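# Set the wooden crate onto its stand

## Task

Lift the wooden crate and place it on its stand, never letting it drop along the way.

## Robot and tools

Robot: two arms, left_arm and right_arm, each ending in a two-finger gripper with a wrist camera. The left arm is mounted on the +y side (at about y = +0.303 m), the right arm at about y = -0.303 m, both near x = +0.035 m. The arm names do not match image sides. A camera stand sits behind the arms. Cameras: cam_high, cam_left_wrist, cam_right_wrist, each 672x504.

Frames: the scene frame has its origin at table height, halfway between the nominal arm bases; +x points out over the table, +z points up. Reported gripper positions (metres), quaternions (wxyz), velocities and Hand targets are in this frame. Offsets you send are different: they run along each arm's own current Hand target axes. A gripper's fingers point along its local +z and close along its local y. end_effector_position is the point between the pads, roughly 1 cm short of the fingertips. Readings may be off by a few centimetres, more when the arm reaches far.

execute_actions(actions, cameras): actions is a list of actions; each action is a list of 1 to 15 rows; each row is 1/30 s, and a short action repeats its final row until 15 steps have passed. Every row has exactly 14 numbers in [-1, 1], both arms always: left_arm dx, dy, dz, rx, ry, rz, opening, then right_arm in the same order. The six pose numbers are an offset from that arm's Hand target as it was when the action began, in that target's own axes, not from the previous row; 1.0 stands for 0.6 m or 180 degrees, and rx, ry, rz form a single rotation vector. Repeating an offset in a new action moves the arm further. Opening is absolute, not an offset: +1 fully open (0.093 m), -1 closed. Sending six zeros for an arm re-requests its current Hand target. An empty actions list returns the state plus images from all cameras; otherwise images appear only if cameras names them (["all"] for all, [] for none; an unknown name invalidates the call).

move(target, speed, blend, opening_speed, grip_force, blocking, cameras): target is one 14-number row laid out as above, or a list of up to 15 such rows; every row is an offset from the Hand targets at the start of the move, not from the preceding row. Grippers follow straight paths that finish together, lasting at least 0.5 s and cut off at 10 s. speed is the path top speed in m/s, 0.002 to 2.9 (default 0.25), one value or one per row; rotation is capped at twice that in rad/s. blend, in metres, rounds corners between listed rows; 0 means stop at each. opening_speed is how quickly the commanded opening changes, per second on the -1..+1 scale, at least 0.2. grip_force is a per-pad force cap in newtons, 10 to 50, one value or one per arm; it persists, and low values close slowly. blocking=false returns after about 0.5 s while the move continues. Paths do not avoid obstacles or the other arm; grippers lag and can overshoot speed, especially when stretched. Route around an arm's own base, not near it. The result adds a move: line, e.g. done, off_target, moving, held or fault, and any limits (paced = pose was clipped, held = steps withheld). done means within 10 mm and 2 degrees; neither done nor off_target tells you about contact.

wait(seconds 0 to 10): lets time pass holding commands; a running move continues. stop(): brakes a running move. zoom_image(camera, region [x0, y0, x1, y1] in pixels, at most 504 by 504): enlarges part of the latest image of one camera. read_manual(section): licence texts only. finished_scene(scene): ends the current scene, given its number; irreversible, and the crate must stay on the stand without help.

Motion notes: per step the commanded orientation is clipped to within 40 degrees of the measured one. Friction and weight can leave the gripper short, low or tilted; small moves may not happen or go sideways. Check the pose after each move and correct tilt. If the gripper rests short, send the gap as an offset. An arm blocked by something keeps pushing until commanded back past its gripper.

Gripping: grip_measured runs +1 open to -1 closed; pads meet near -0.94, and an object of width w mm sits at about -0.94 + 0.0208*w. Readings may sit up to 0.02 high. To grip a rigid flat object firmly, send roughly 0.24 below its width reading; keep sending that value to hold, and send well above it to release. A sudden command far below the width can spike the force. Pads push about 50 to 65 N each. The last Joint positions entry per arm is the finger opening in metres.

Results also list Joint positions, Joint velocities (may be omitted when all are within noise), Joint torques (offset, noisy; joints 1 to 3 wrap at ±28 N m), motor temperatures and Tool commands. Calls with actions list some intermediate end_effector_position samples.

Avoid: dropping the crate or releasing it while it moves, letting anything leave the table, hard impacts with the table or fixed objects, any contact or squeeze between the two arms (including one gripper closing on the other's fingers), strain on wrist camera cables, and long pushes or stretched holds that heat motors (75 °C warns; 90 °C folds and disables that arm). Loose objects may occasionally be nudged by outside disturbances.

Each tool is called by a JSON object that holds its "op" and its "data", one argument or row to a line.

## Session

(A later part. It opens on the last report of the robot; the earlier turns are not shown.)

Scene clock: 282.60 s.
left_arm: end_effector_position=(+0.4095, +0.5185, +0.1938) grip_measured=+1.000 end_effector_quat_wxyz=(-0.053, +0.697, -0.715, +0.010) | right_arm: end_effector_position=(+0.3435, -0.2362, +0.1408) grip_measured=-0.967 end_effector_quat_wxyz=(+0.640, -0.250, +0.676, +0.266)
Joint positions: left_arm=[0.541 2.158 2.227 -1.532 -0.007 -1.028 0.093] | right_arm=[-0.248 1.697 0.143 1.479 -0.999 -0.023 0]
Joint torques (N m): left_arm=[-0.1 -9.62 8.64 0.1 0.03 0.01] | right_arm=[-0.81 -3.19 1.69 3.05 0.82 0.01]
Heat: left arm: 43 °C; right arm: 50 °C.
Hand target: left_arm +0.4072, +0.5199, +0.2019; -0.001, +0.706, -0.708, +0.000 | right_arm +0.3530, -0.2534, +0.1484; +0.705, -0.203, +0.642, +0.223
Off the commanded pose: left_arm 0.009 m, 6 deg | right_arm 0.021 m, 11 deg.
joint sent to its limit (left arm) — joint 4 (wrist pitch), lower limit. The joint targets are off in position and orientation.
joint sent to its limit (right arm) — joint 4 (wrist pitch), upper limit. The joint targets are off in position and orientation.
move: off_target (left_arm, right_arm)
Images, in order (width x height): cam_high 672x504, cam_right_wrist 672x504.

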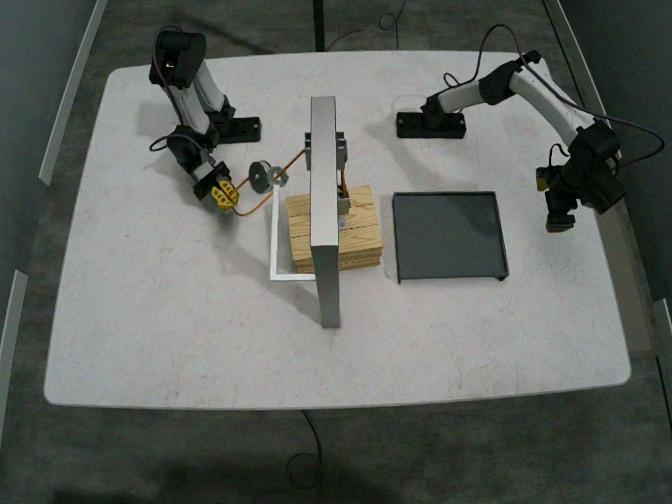

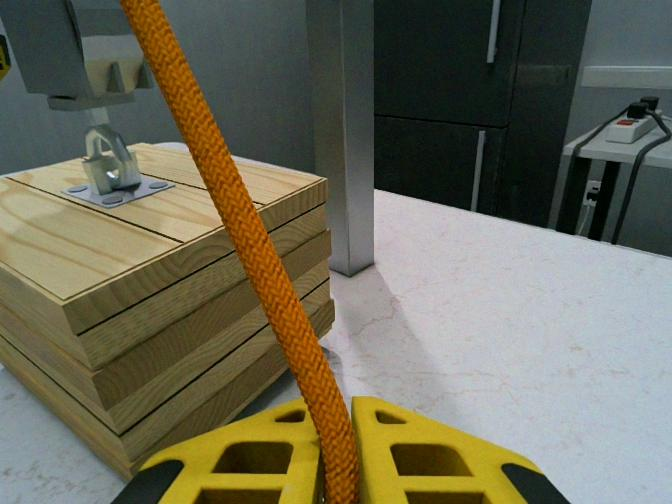

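{"op": "execute_actions", "data": {
  "actions": [],
  "cameras": ["cam_high", "cam_right_wrist"]
}}

{"op": "zoom_image", "data": {
  "camera": "cam_high",
  "region": [200, 150, 400, 300]
}}

{"op": "zoom_image", "data": {
  "camera": "cam_right_wrist",
  "region": [0, 0, 504, 504]
}}

Scene clock: 319.43 s.
left_arm: end_effector_position=(+0.4095, +0.5185, +0.1938) grip_measured=+1.000 end_effector_quat_wxyz=(-0.053, +0.697, -0.715, +0.010) | right_arm: end_effector_position=(+0.3435, -0.2362, +0.1408) grip_measured=-0.967 end_effector_quat_wxyz=(+0.640, -0.250, +0.676, +0.266)
Joint positions: left_arm=[0.541 2.158 2.227 -1.532 -0.007 -1.028 0.093] | right_arm=[-0.248 1.697 0.143 1.479 -0.999 -0.023 0]
Joint velocities: within noise
Joint torques (N m): left_arm=[-0.1 -9.62 8.64 0.1 0.03 0.01] | right_arm=[-0.88 -3.12 1.72 3.05 0.84 0.03]
Motor temperatures (°C): left_arm=[30 40 43 34 28 27 28] | right_arm=[31 32 36 55 29 25 31]
Heat: left arm: 43 °C; right arm: 55 °C.
Hand target: left_arm +0.4072, +0.5199, +0.2019; -0.001, +0.706, -0.708, +0.000 | right_arm +0.3530, -0.2534, +0.1484; +0.705, -0.203, +0.642, +0.223
Tool commands: left_gripper/opening=+1.0 right_gripper/opening=-1.0
Off the commanded pose: left_arm 0.009 m, 6 deg | right_arm 0.021 m, 11 deg.
Images, in order (width x height): cam_high 672x504, cam_right_wrist 672x504.

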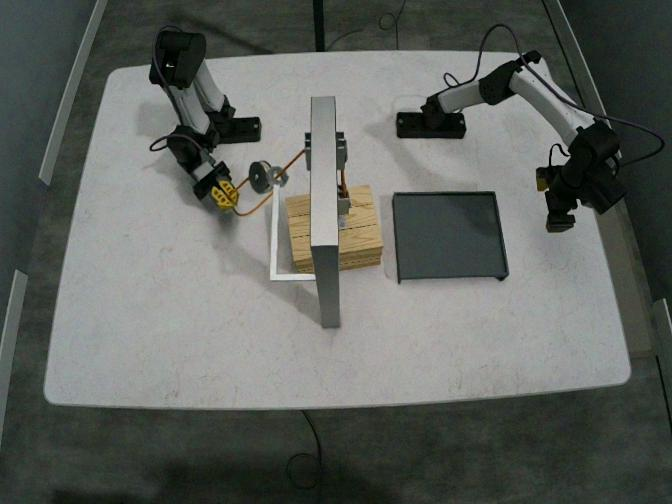

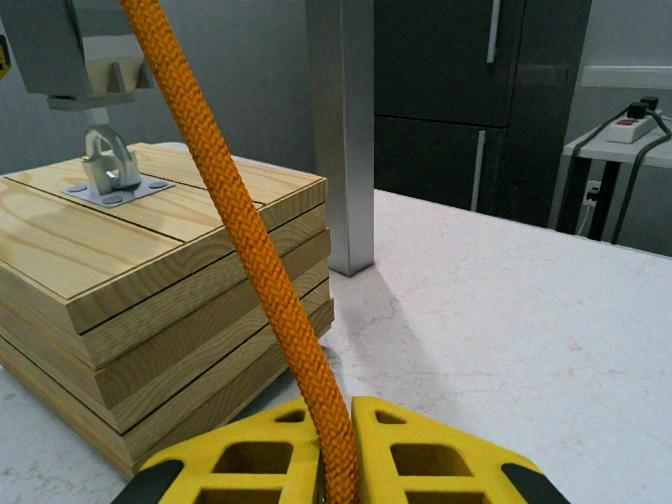

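Scaled by 2.520 from the camera's 672x504 image, which has a finer 960x720 frame.

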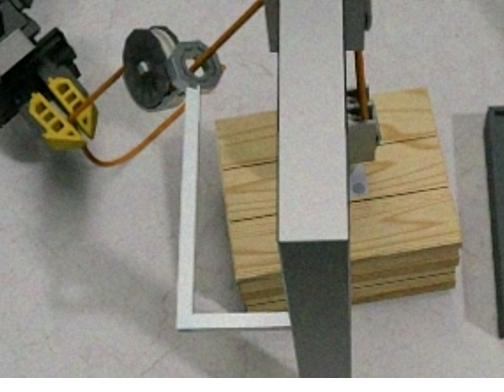

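Scaled by 1.000.

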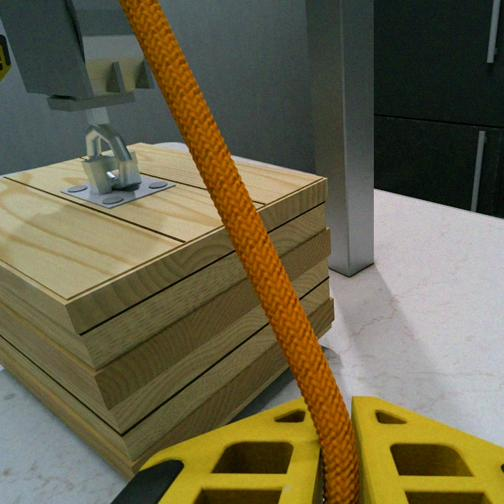

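{"op": "move", "data": {
  "target": [0, 0, 0, 0, 0, 0, 1, 0.082, -0.226, -0.169, 0, 0, 0, -1],
  "cameras": ["cam_high", "cam_right_wrist"],
  "speed": 0.1
}}

Scene clock: 342.33 s.
left_arm: end_effector_position=(+0.4095, +0.5185, +0.1938) grip_measured=+1.000 end_effector_quat_wxyz=(-0.053, +0.697, -0.715, +0.010) | right_arm: end_effector_position=(+0.3439, -0.3655, +0.1062) grip_measured=-0.967 end_effector_quat_wxyz=(+0.656, -0.298, +0.641, +0.266)
Joint positions: left_arm=[0.541 2.158 2.227 -1.532 -0.007 -1.028 0.093] | right_arm=[-0.758 2.084 0.456 1.473 -1.583 -0.204 0]
Joint torques (N m): left_arm=[-0.12 -9.62 8.62 0.11 0.03 0.01] | right_arm=[-8.54 -1.21 5.39 1.39 0.48 -0.12]
Motor temperatures (°C): left_arm=[30 41 44 33 28 27 28] | right_arm=[31 31 35 56 29 25 31]
Heat: left arm: 44 °C; right arm: 56 °C.
Hand target: left_arm +0.4072, +0.5199, +0.2019; -0.001, +0.706, -0.708, +0.000 | right_arm +0.3521, -0.4197, +0.0899; +0.705, -0.203, +0.642, +0.223
Off the commanded pose: left_arm 0.009 m, 6 deg | right_arm 0.057 m, 13 deg.
joint sent to its limit (left arm) — joint 4 (wrist pitch), lower limit. The joint targets are off in position and orientation.
move: off_target (left_arm, right_arm)
Images, in order (width x height): cam_high 672x504, cam_right_wrist 672x504.

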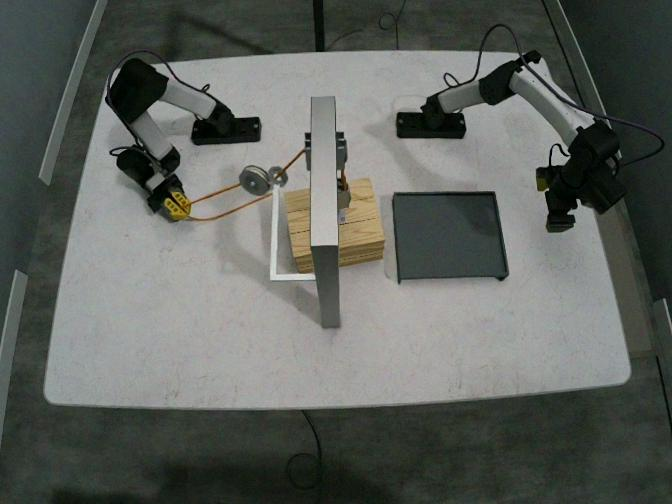

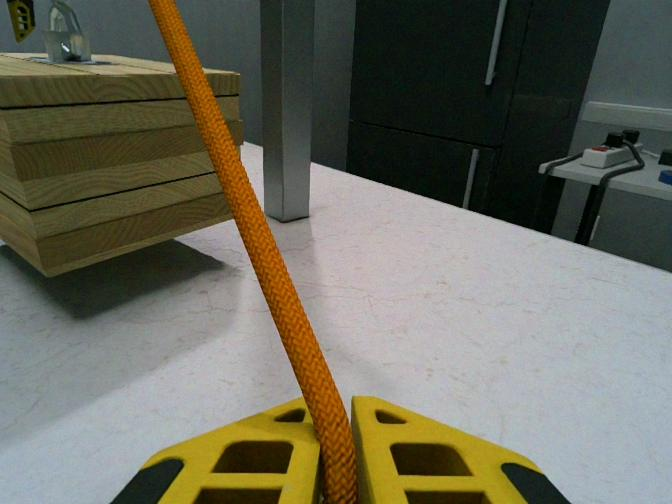

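{"op": "move", "data": {
  "target": [0, 0, 0, 0, 0, 0, 1, 0.038, -0.227, -0.131, 0, 0, 0, -1],
  "cameras": ["cam_high", "cam_right_wrist"],
  "speed": 0.1
}}

Scene clock: 348.23 s.
left_arm: end_effector_position=(+0.4095, +0.5185, +0.1938) grip_measured=+1.000 end_effector_quat_wxyz=(-0.053, +0.697, -0.715, +0.010) | right_arm: end_effector_position=(+0.3922, -0.5104, +0.0762) grip_measured=-0.967 end_effector_quat_wxyz=(+0.681, -0.257, +0.659, +0.189)
Joint positions: left_arm=[0.541 2.158 2.227 -1.532 -0.007 -1.028 0.093] | right_arm=[-0.941 2.413 0.964 1.467 -1.588 -0.083 0]
Joint torques (N m): left_arm=[-0.1 -9.62 8.64 0.1 0.03 0.01] | right_arm=[-10.5 -4.56 8.02 0.93 -0.14 0.3]
Heat: left arm: 44 °C; right arm: 53 °C.
Hand target: left_arm +0.4072, +0.5199, +0.2019; -0.001, +0.706, -0.708, +0.000 | right_arm +0.3680, -0.5749, +0.0599; +0.705, -0.203, +0.642, +0.223
Off the commanded pose: left_arm 0.009 m, 6 deg | right_arm 0.071 m, 8 deg.
joint sent to its limit (left arm) — joint 4 (wrist pitch), lower limit. The joint targets are off in position and orientation.
joint sent to its limit (right arm) — joint 5 (wrist yaw), lower limit. The joint targets are off in position and orientation.
move: off_target (left_arm, right_arm)
Images, in order (width x height): cam_high 672x504, cam_right_wrist 672x504.

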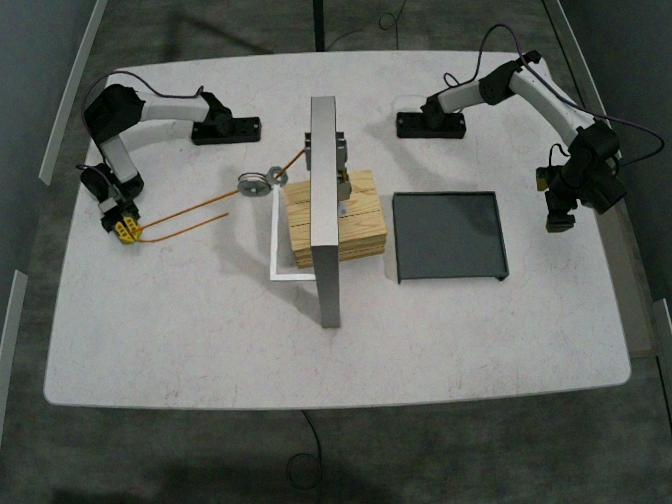

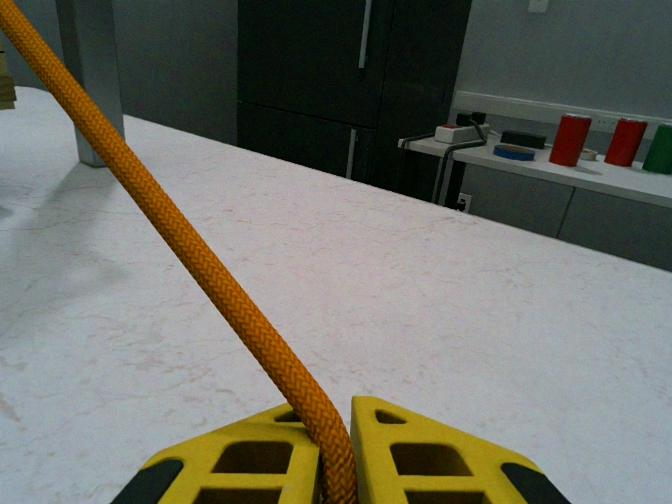

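{"op": "move", "data": {
  "target": [0, 0, 0, 0, 0, 0, 1, 0.017, -0.085, -0.036, 0, 0, 0, -1],
  "cameras": ["cam_high"],
  "speed": 0.1
}}

{"op": "zoom_image", "data": {
  "camera": "cam_high",
  "region": [250, 150, 430, 300]
}}

Scene clock: 355.30 s.
left_arm: end_effector_position=(+0.4095, +0.5185, +0.1938) grip_measured=+1.000 end_effector_quat_wxyz=(-0.053, +0.697, -0.715, +0.010) | right_arm: end_effector_position=(+0.4117, -0.5610, +0.0664) grip_measured=-0.967 end_effector_quat_wxyz=(+0.685, -0.252, +0.661, +0.171)
Joint positions: left_arm=[0.541 2.158 2.227 -1.532 -0.007 -1.028 0.093] | right_arm=[-0.973 2.551 1.213 1.465 -1.588 0.007 0]
Joint torques (N m): left_arm=[-0.1 -9.62 8.64 0.1 0.03 0.01] | right_arm=[-10.58 -5.57 8.59 0.74 -0.05 0.34]
Motor temperatures (°C): left_arm=[30 42 44 33 28 27 28] | right_arm=[35 32 37 51 29 25 31]
Heat: left arm: 44 °C; right arm: 51 °C.
Hand target: left_arm +0.4072, +0.5199, +0.2019; -0.001, +0.706, -0.708, +0.000 | right_arm +0.3805, -0.6285, +0.0477; +0.705, -0.203, +0.642, +0.223
Off the commanded pose: left_arm 0.009 m, 6 deg | right_arm 0.077 m, 9 deg.
joint sent to its limit (left arm) — joint 4 (wrist pitch), lower limit. The joint targets are off in position and orientation.
joint sent to its limit (right arm) — joint 5 (wrist yaw), lower limit. The joint targets are off in position and orientation.
move: off_target (left_arm, right_arm)
Images, in order (width x height): cam_high 672x504.

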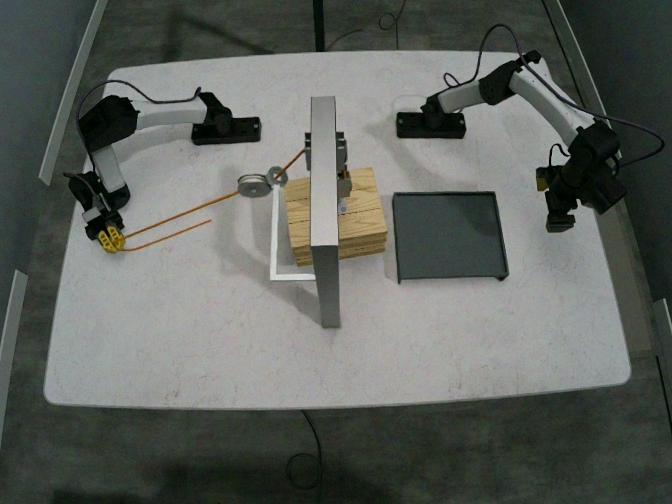

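Scaled by 2.800 from the camera's 672x504 image, which has a finer 960x720 frame.

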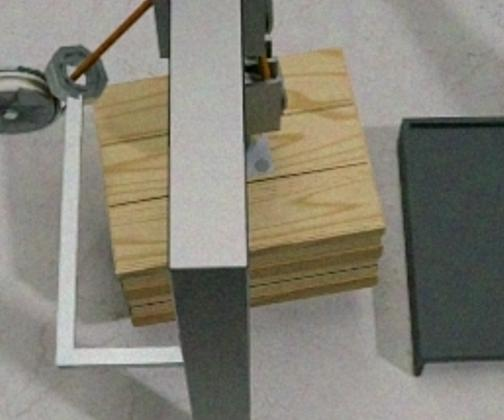

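{"op": "move", "data": {
  "target": [0.008, -0.018, 0.2365, 0, 0, 0, 1, -0.0255, 0.0437, 0.0305, 0, 0, 0, -1],
  "cameras": ["cam_high", "cam_left_wrist"],
  "speed": 0.12
}}

Scene clock: 367.67 s.
left_arm: end_effector_position=(+0.4144, +0.5149, +0.0587) grip_measured=+1.000 end_effector_quat_wxyz=(+0.007, +0.702, -0.713, -0.005) | right_arm: end_effector_position=(+0.4054, -0.5563, +0.0641) grip_measured=-0.967 end_effector_quat_wxyz=(+0.681, -0.231, +0.669, +0.189)
Joint positions: left_arm=[0.529 2.269 1.871 -1.189 -0.006 -1.049 0.093] | right_arm=[-0.979 2.538 1.17 1.465 -1.588 0.037 0]
Joint torques (N m): left_arm=[-0.79 -10.78 5.42 0.29 0.02 0] | right_arm=[-7.41 -10.59 4.18 1.12 -0.08 0.17]
Heat: left arm: 44 °C; right arm: 48 °C.
Hand target: left_arm +0.4180, +0.5154, +0.0600; -0.001, +0.706, -0.708, +0.000 | right_arm +0.3792, -0.5974, +0.0647; +0.705, -0.203, +0.642, +0.223
Off the commanded pose: left_arm 0.004 m, 1 deg | right_arm 0.049 m, 6 deg.
joint sent to its limit (right arm) — joint 5 (wrist yaw), lower limit. The joint targets are off in position and orientation.
move: off_target (right_arm)
Images, in order (width x height): cam_high 672x504, cam_left_wrist 672x504.

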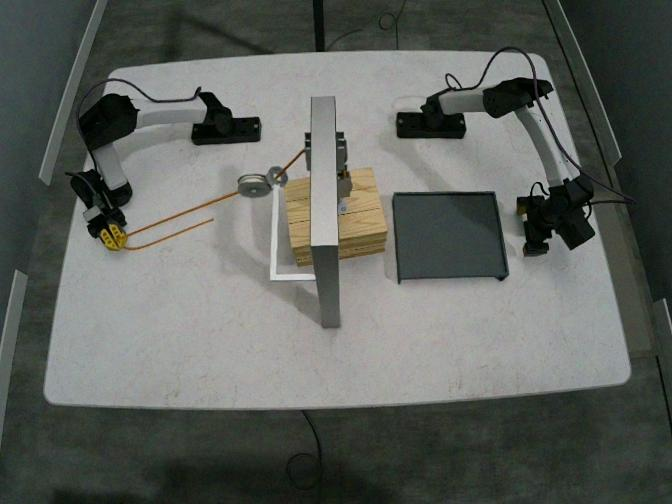

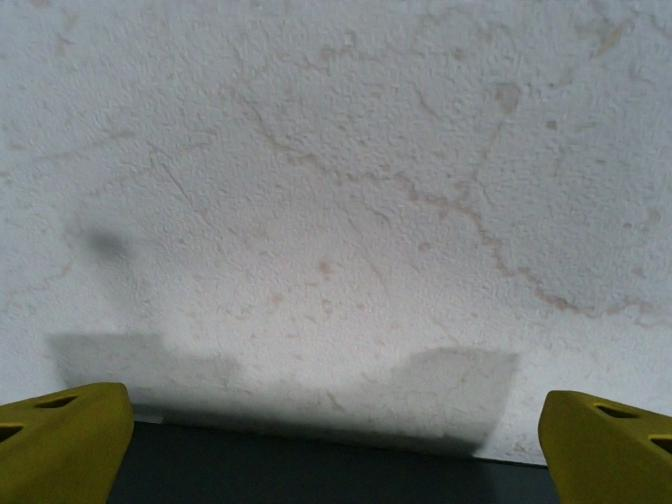

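{"op": "zoom_image", "data": {
  "camera": "cam_left_wrist",
  "region": [100, 340, 580, 504]
}}

Scaled by 1.050 from the camera's 672x504 image, which has a finer 960x720 frame.

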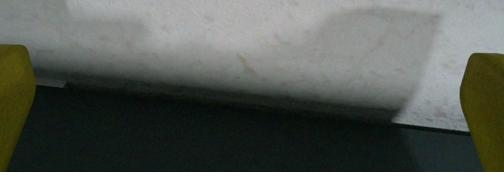

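{"op": "move", "data": {
  "target": [0.0, 0, 0.022, 0, 0.0833, 0, 1, 0, 0, 0, 0, 0, 0, -1],
  "cameras": ["cam_high", "cam_left_wrist"],
  "speed": 0.12
}}

Scene clock: 385.93 s.
left_arm: end_effector_position=(+0.4170, +0.5143, +0.0397) grip_measured=+1.000 end_effector_quat_wxyz=(+0.089, +0.699, -0.704, +0.085) | right_arm: end_effector_position=(+0.4054, -0.5563, +0.0641) grip_measured=-0.967 end_effector_quat_wxyz=(+0.681, -0.230, +0.669, +0.190)
Joint positions: left_arm=[0.604 2.43 2.052 -1.336 0.202 -0.968 0.093] | right_arm=[-0.979 2.538 1.17 1.465 -1.588 0.038 0]
Joint torques (N m): left_arm=[-0.09 -10.86 8.31 -0.33 0.16 0.16] | right_arm=[-7.39 -10.55 4.23 1.12 -0.08 0.18]
Motor temperatures (°C): left_arm=[30 47 43 33 28 27 28] | right_arm=[37 39 38 47 28 25 32]
Heat: left arm: 47 °C; right arm: 47 °C.
Hand target: left_arm +0.4181, +0.5154, +0.0468; +0.091, +0.700, -0.702, +0.092 | right_arm +0.3792, -0.5974, +0.0647; +0.705, -0.203, +0.642, +0.223
Off the commanded pose: left_arm 0.007 m, 1 deg | right_arm 0.049 m, 6 deg.
joint sent to its limit (right arm) — joint 5 (wrist yaw), lower limit. The joint targets are off in position and orientation.
move: off_target (right_arm)
Images, in order (width x height): cam_high 672x504, cam_left_wrist 672x504.

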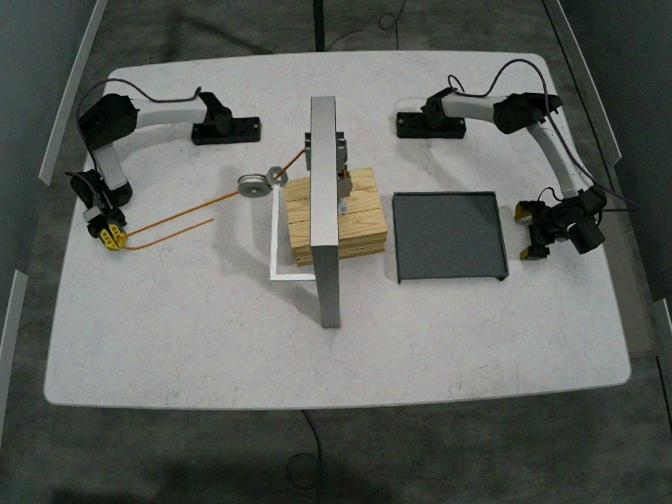

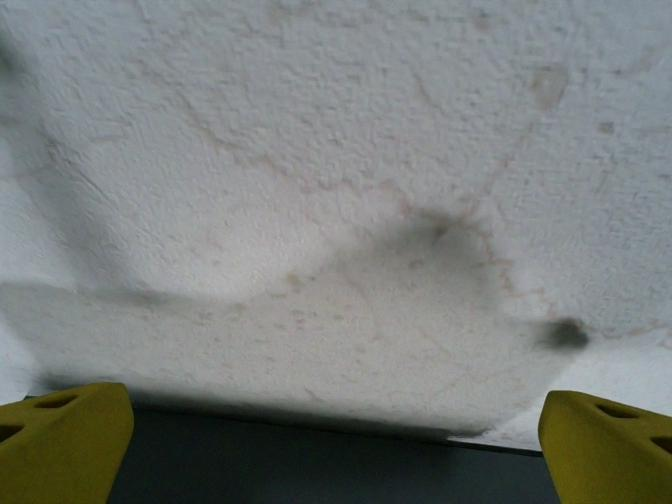

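{"op": "move", "data": {
  "target": [0.158, 0, 0.043, 0, 0, 0, 1, 0, 0, 0, 0, 0, 0, -1],
  "cameras": ["cam_high", "cam_left_wrist"],
  "speed": 0.06
}}

Scene clock: 391.53 s.
left_arm: end_effector_position=(+0.4131, +0.4342, +0.0288) grip_measured=+1.000 end_effector_quat_wxyz=(+0.093, +0.700, -0.704, +0.072) | right_arm: end_effector_position=(+0.4054, -0.5563, +0.0641) grip_measured=-0.967 end_effector_quat_wxyz=(+0.681, -0.230, +0.669, +0.190)
Joint positions: left_arm=[0.44 2.262 1.718 -1.15 0.202 -1.135 0.093] | right_arm=[-0.979 2.538 1.17 1.465 -1.588 0.038 0]
Joint torques (N m): left_arm=[-2.11 -14.15 4.3 -0.12 0.39 -0.13] | right_arm=[-7.43 -10.58 4.12 1.11 -0.07 0.19]
Heat: left arm: 49 °C; right arm: 47 °C.
Hand target: left_arm +0.4179, +0.4171, +0.0462; +0.091, +0.700, -0.702, +0.092 | right_arm +0.3792, -0.5974, +0.0647; +0.705, -0.203, +0.642, +0.223
Off the commanded pose: left_arm 0.025 m, 2 deg | right_arm 0.049 m, 6 deg.
joint sent to its limit (right arm) — joint 5 (wrist yaw), lower limit. The joint targets are off in position and orientation.
move: off_target (left_arm, right_arm)
Images, in order (width x height): cam_high 672x504, cam_left_wrist 672x504.

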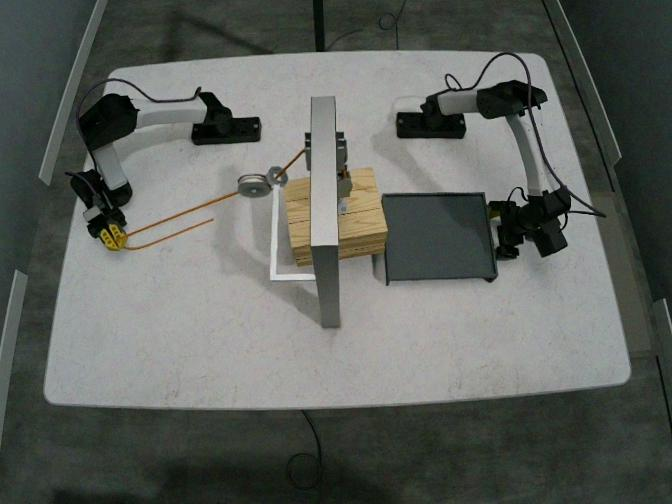

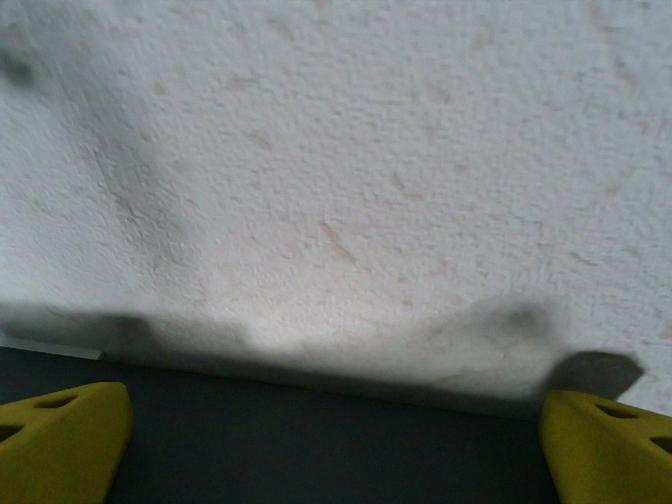

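{"op": "move", "data": {
  "target": [0.1625, 0, 0.027, 0, 0, 0, 1, 0, 0, 0, 0, 0, 0, -1],
  "cameras": ["cam_high", "cam_left_wrist"],
  "speed": 0.06
}}

{"op": "zoom_image", "data": {
  "camera": "cam_high",
  "region": [250, 150, 450, 300]
}}

Scene clock: 397.67 s.
left_arm: end_effector_position=(+0.4141, +0.3368, +0.0326) grip_measured=+1.000 end_effector_quat_wxyz=(+0.090, +0.705, -0.701, +0.059) | right_arm: end_effector_position=(+0.4054, -0.5563, +0.0641) grip_measured=-0.967 end_effector_quat_wxyz=(+0.681, -0.230, +0.669, +0.190)
Joint positions: left_arm=[0.199 2.144 1.543 -1.051 0.2 -1.392 0.093] | right_arm=[-0.979 2.538 1.17 1.465 -1.588 0.038 0]
Joint torques (N m): left_arm=[-1.81 -14.34 4.86 -0.07 0.55 -0.02] | right_arm=[-7.42 -10.52 4.19 1.13 -0.07 0.22]
Heat: left arm: 51 °C; right arm: 46 °C.
Hand target: left_arm +0.4177, +0.3188, +0.0556; +0.091, +0.700, -0.702, +0.092 | right_arm +0.3792, -0.5974, +0.0647; +0.705, -0.203, +0.642, +0.223
Off the commanded pose: left_arm 0.029 m, 4 deg | right_arm 0.049 m, 6 deg.
joint sent to its limit (right arm) — joint 5 (wrist yaw), lower limit. The joint targets are off in position and orientation.
move: off_target (left_arm, right_arm)
Images, in order (width x height): cam_high 672x504, cam_left_wrist 672x504.

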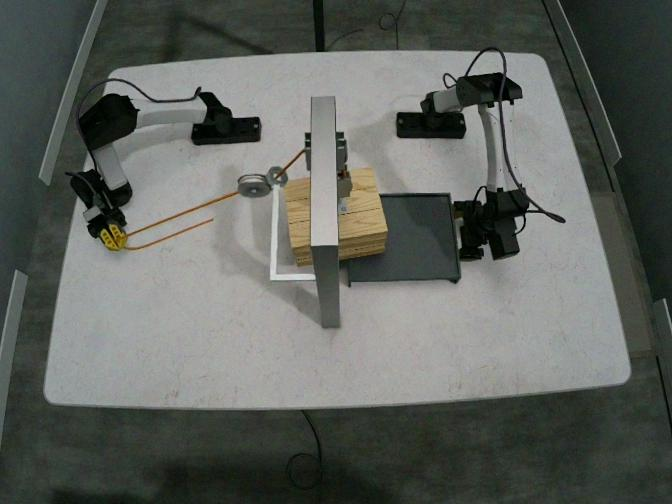

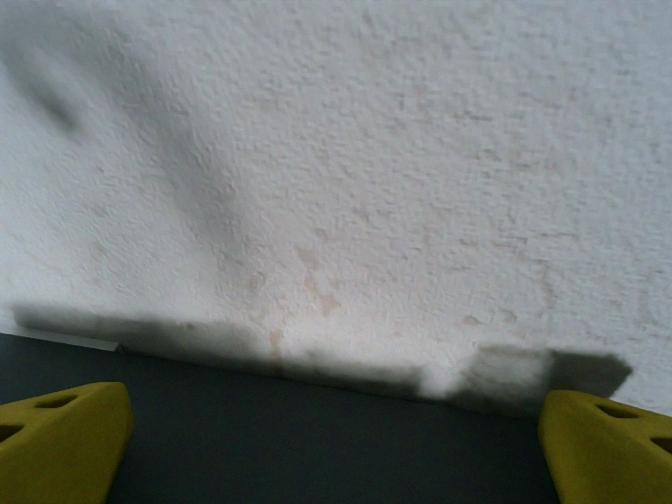

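Scaled by 2.520 from the camera's 672x504 image, which has a finer 960x720 frame.

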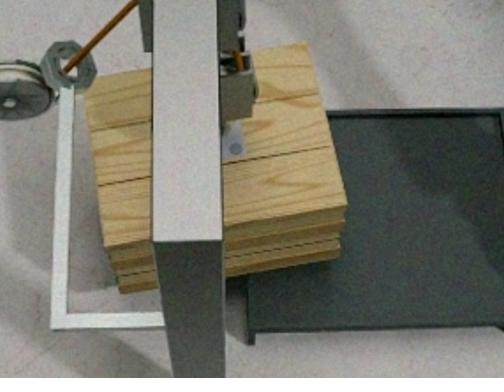

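{"op": "move", "data": {
  "target": [0.1235, 0.0367, 0.0334, 0.0072, 0, -0.0269, 1, 0, 0, 0, 0, 0, 0, -1],
  "cameras": ["cam_high", "cam_left_wrist"],
  "speed": 0.05
}}

{"op": "zoom_image", "data": {
  "camera": "cam_high",
  "region": [250, 150, 450, 300]
}}

Scene clock: 422.67 s.
left_arm: end_effector_position=(+0.3932, +0.2603, +0.0353) grip_measured=+1.000 end_effector_quat_wxyz=(+0.079, +0.734, -0.672, +0.061) | right_arm: end_effector_position=(+0.4054, -0.5563, +0.0641) grip_measured=-0.967 end_effector_quat_wxyz=(+0.681, -0.230, +0.669, +0.190)
Joint positions: left_arm=[-0.003 2.011 1.351 -0.923 0.2 -1.684 0.093] | right_arm=[-0.979 2.538 1.17 1.465 -1.588 0.038 0]
Joint torques (N m): left_arm=[-1.83 -12.94 4.96 0.15 0.56 -0.08] | right_arm=[-7.49 -10.61 4.15 1.1 -0.07 0.2]
Motor temperatures (°C): left_arm=[30 58 41 32 28 27 28] | right_arm=[38 44 37 45 28 25 32]
Heat: left arm: 58 °C; right arm: 45 °C.
Hand target: left_arm +0.3955, +0.2420, +0.0553; +0.087, +0.730, -0.671, +0.096 | right_arm +0.3792, -0.5974, +0.0647; +0.705, -0.203, +0.642, +0.223
Off the commanded pose: left_arm 0.027 m, 4 deg | right_arm 0.049 m, 6 deg.
joint sent to its limit (right arm) — joint 5 (wrist yaw), lower limit. The joint targets are off in position and orientation.
move: off_target (left_arm, right_arm)
Images, in order (width x height): cam_high 672x504, cam_left_wrist 672x504.

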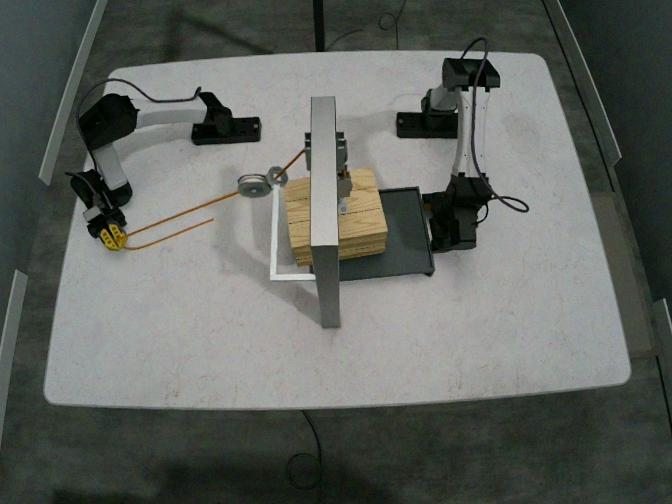

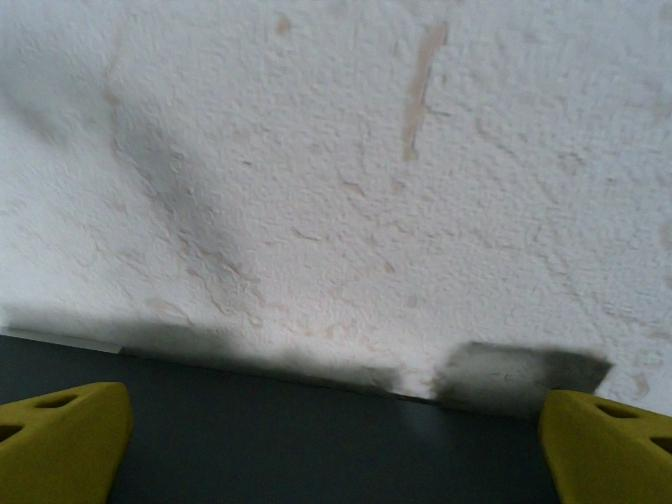

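Scaled by 2.520 from the camera's 672x504 image, which has a finer 960x720 frame.

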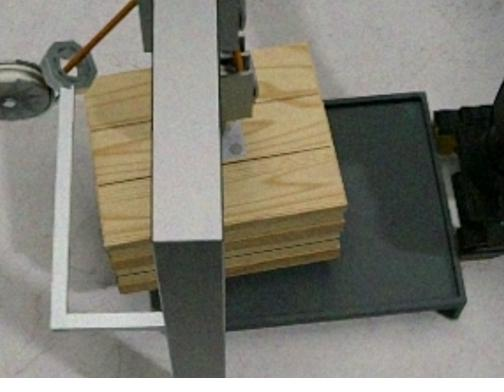

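{"op": "move", "data": {
  "target": [0.133, 0.043, 0.036, 0.0057, 0, -0.0215, 1, 0, 0, 0, 0, 0, 0, -1],
  "cameras": ["cam_high", "cam_left_wrist"],
  "speed": 0.05
}}

{"op": "zoom_image", "data": {
  "camera": "cam_high",
  "region": [250, 150, 450, 300]
}}

Scene clock: 434.10 s.
left_arm: end_effector_position=(+0.3732, +0.1740, +0.0373) grip_measured=+1.000 end_effector_quat_wxyz=(+0.081, +0.761, -0.641, +0.064) | right_arm: end_effector_position=(+0.4054, -0.5563, +0.0641) grip_measured=-0.967 end_effector_quat_wxyz=(+0.681, -0.230, +0.669, +0.190)
Joint positions: left_arm=[-0.249 1.962 1.287 -0.847 0.2 -2.017 0.093] | right_arm=[-0.979 2.538 1.17 1.465 -1.588 0.038 0]
Joint torques (N m): left_arm=[-1.92 -12.21 5 0.42 0.34 -0.02] | right_arm=[-7.41 -10.51 4.23 1.12 -0.09 0.18]
Motor temperatures (°C): left_arm=[30 58 41 32 28 27 28] | right_arm=[38 45 37 45 28 25 32]
Heat: left arm: 58 °C; right arm: 45 °C.
Hand target: left_arm +0.3769, +0.1575, +0.0549; +0.084, +0.753, -0.645, +0.099 | right_arm +0.3792, -0.5974, +0.0647; +0.705, -0.203, +0.642, +0.223
Off the commanded pose: left_arm 0.024 m, 4 deg | right_arm 0.049 m, 6 deg.
joint sent to its limit (right arm) — joint 5 (wrist yaw), lower limit. The joint targets are off in position and orientation.
move: off_target (left_arm, right_arm)
Images, in order (width x height): cam_high 672x504, cam_left_wrist 672x504.

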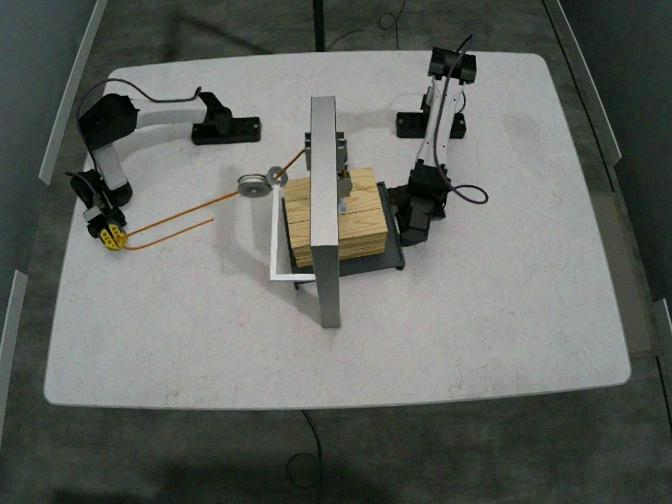

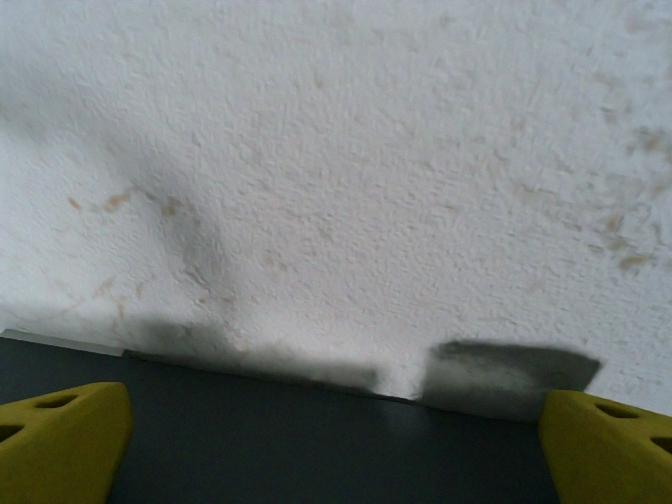

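Scaled by 2.520 from the camera's 672x504 image, which has a finer 960x720 frame.

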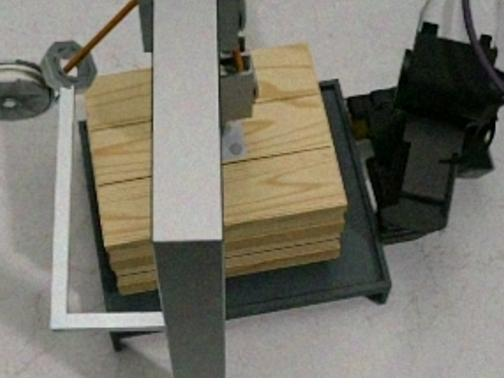

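{"op": "move", "data": {
  "target": [
    [-0.093, -0.032, -0.0247, 0, 0, 0, 1, 0, 0, 0, 0, 0, 0, -1],
    [-0.142, -0.067, -0.279, 0, 0, 0, 1, 0, 0, 0, 0, 0, 0, -1]
  ],
  "cameras": ["cam_high", "cam_left_wrist"],
  "speed": 0.12,
  "blend": 0.02
}}

Scene clock: 445.60 s.
left_arm: end_effector_position=(+0.3965, +0.2893, +0.1871) grip_measured=+1.000 end_effector_quat_wxyz=(+0.080, +0.755, -0.645, +0.093) | right_arm: end_effector_position=(+0.4054, -0.5563, +0.0641) grip_measured=-0.967 end_effector_quat_wxyz=(+0.681, -0.230, +0.669, +0.190)
Joint positions: left_arm=[0.098 1.902 1.807 -1.456 0.246 -1.655 0.093] | right_arm=[-0.979 2.538 1.17 1.465 -1.588 0.038 0]
Joint torques (N m): left_arm=[-0.29 -7.6 8.43 -0.06 0.17 0.15] | right_arm=[-7.43 -10.59 4.21 1.14 -0.08 0.18]
Motor temperatures (°C): left_arm=[30 55 41 32 28 27 28] | right_arm=[38 45 37 44 28 25 32]
Heat: left arm: 55 °C; right arm: 45 °C.
Hand target: left_arm +0.3971, +0.2875, +0.1948; +0.084, +0.753, -0.645, +0.099 | right_arm +0.3792, -0.5974, +0.0647; +0.705, -0.203, +0.642, +0.223
Off the commanded pose: left_arm 0.008 m, 1 deg | right_arm 0.049 m, 6 deg.
joint sent to its limit (right arm) — joint 5 (wrist yaw), lower limit. The joint targets are off in position and orientation.
move: off_target (right_arm)
Images, in order (width x height): cam_high 672x504, cam_left_wrist 672x504.

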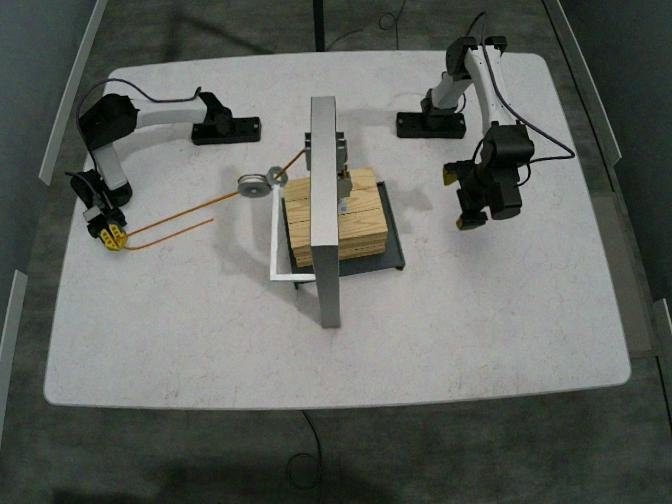

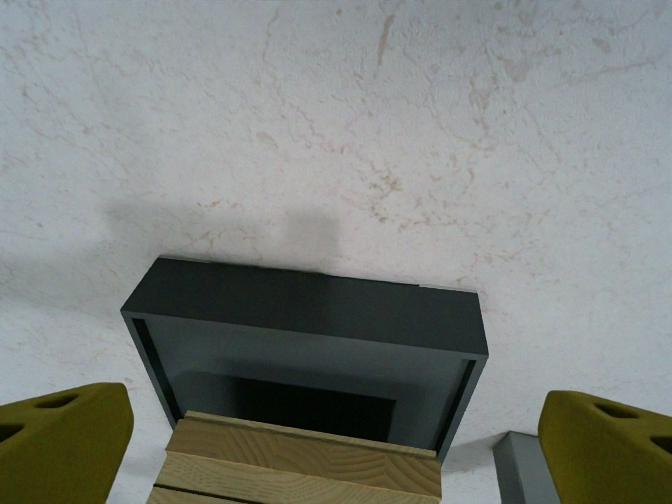

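{"op": "move", "data": {
  "target": [0, 0, 0, 0, 0, 0, 1, -0.073, 0.122, 0.0868, 0, 0, 0, -1],
  "cameras": ["cam_high", "cam_left_wrist"],
  "speed": 0.05
}}

{"op": "zoom_image", "data": {
  "camera": "cam_high",
  "region": [250, 150, 450, 300]
}}

Scene clock: 451.67 s.
left_arm: end_effector_position=(+0.3962, +0.2892, +0.1871) grip_measured=+1.000 end_effector_quat_wxyz=(+0.081, +0.755, -0.644, +0.093) | right_arm: end_effector_position=(+0.3840, -0.4933, +0.1089) grip_measured=-0.967 end_effector_quat_wxyz=(+0.670, -0.228, +0.670, +0.224)
Joint positions: left_arm=[0.098 1.902 1.807 -1.457 0.246 -1.655 0.093] | right_arm=[-0.932 2.272 0.864 1.465 -1.588 0.052 0]
Joint torques (N m): left_arm=[-0.23 -7.58 8.43 -0.06 0.17 0.16] | right_arm=[-2.84 -9.69 3.63 1.37 -0.08 -0.12]
Heat: left arm: 53 °C; right arm: 45 °C.
Hand target: left_arm +0.3971, +0.2875, +0.1948; +0.084, +0.753, -0.645, +0.099 | right_arm +0.3763, -0.5100, +0.1131; +0.705, -0.203, +0.642, +0.223
Off the commanded pose: left_arm 0.008 m, 1 deg | right_arm 0.019 m, 6 deg.
move: off_target (right_arm)
Images, in order (width x height): cam_high 672x504, cam_left_wrist 672x504.

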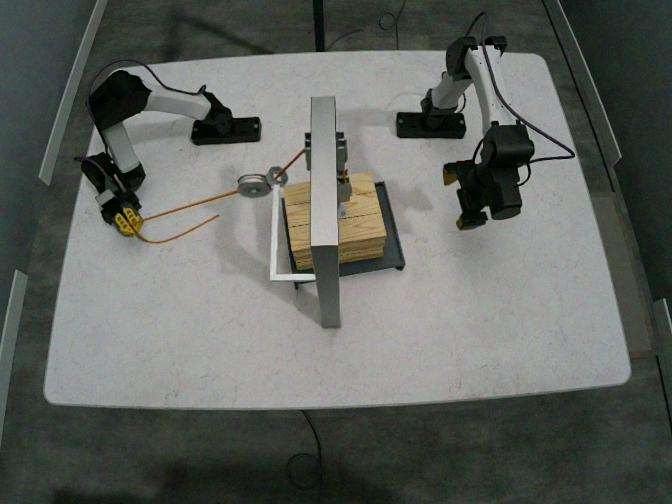

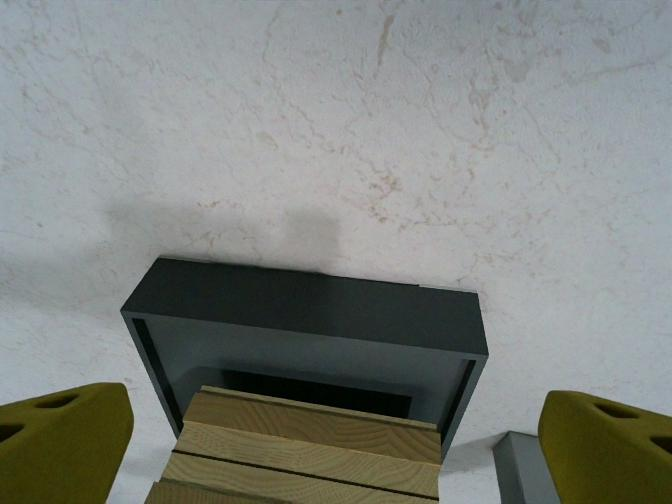

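Scaled by 2.520 from the camera's 672x504 image, which has a finer 960x720 frame.

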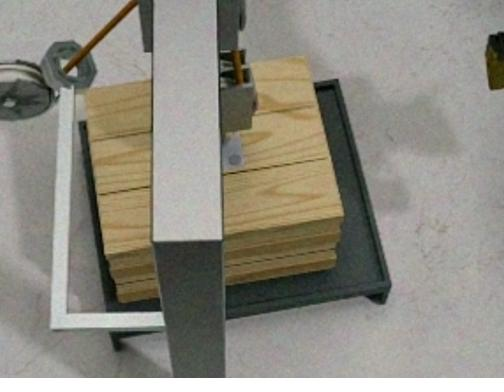

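{"op": "zoom_image", "data": {
  "camera": "cam_left_wrist",
  "region": [110, 240, 510, 504]
}}

Scaled by 1.260 from the camera's 672x504 image, which has a finer 960x720 frame.

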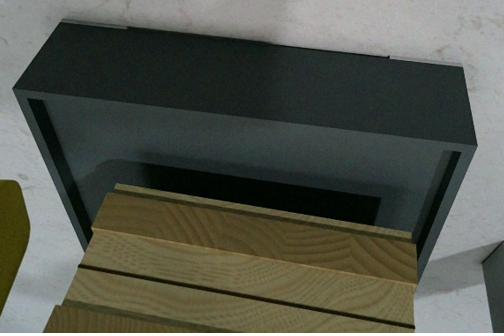

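{"op": "move", "data": {
  "target": [0, 0, 0, 0, 0, 0, 1, -0.035, 0.06, 0.047, 0, 0, 0, -1],
  "cameras": ["cam_high", "cam_left_wrist"],
  "speed": 0.05
}}

{"op": "zoom_image", "data": {
  "camera": "cam_left_wrist",
  "region": [110, 240, 510, 504]
}}

Scene clock: 474.13 s.
left_arm: end_effector_position=(+0.3962, +0.2892, +0.1871) grip_measured=+1.000 end_effector_quat_wxyz=(+0.081, +0.755, -0.644, +0.093) | right_arm: end_effector_position=(+0.3751, -0.4392, +0.1336) grip_measured=-0.967 end_effector_quat_wxyz=(+0.661, -0.253, +0.661, +0.250)
Joint positions: left_arm=[0.098 1.902 1.807 -1.457 0.246 -1.655 0.093] | right_arm=[-0.853 2.11 0.7 1.465 -1.585 0.052 0]
Joint torques (N m): left_arm=[-0.23 -7.58 8.43 -0.06 0.17 0.15] | right_arm=[-3.25 -8.16 3.51 1.48 0.57 -0.13]
Motor temperatures (°C): left_arm=[30 48 41 32 28 26 28] | right_arm=[35 45 36 44 28 25 32]
Heat: left arm: 48 °C; right arm: 45 °C.
Hand target: left_arm +0.3971, +0.2875, +0.1948; +0.084, +0.753, -0.645, +0.099 | right_arm +0.3770, -0.4655, +0.1367; +0.705, -0.203, +0.642, +0.223
Off the commanded pose: left_arm 0.008 m, 1 deg | right_arm 0.027 m, 8 deg.
move: off_target (right_arm)
Images, in order (width x height): cam_high 672x504, cam_left_wrist 672x504.

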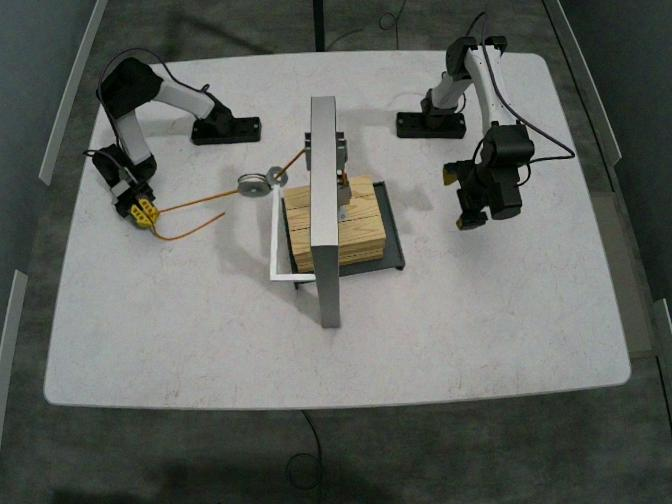

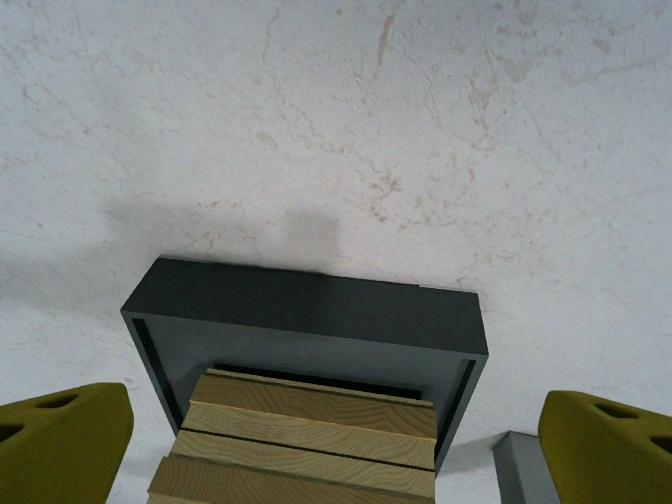

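Scaled by 1.260 from the camera's 672x504 image, which has a finer 960x720 frame.

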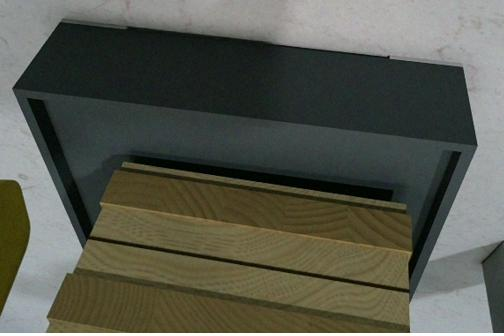

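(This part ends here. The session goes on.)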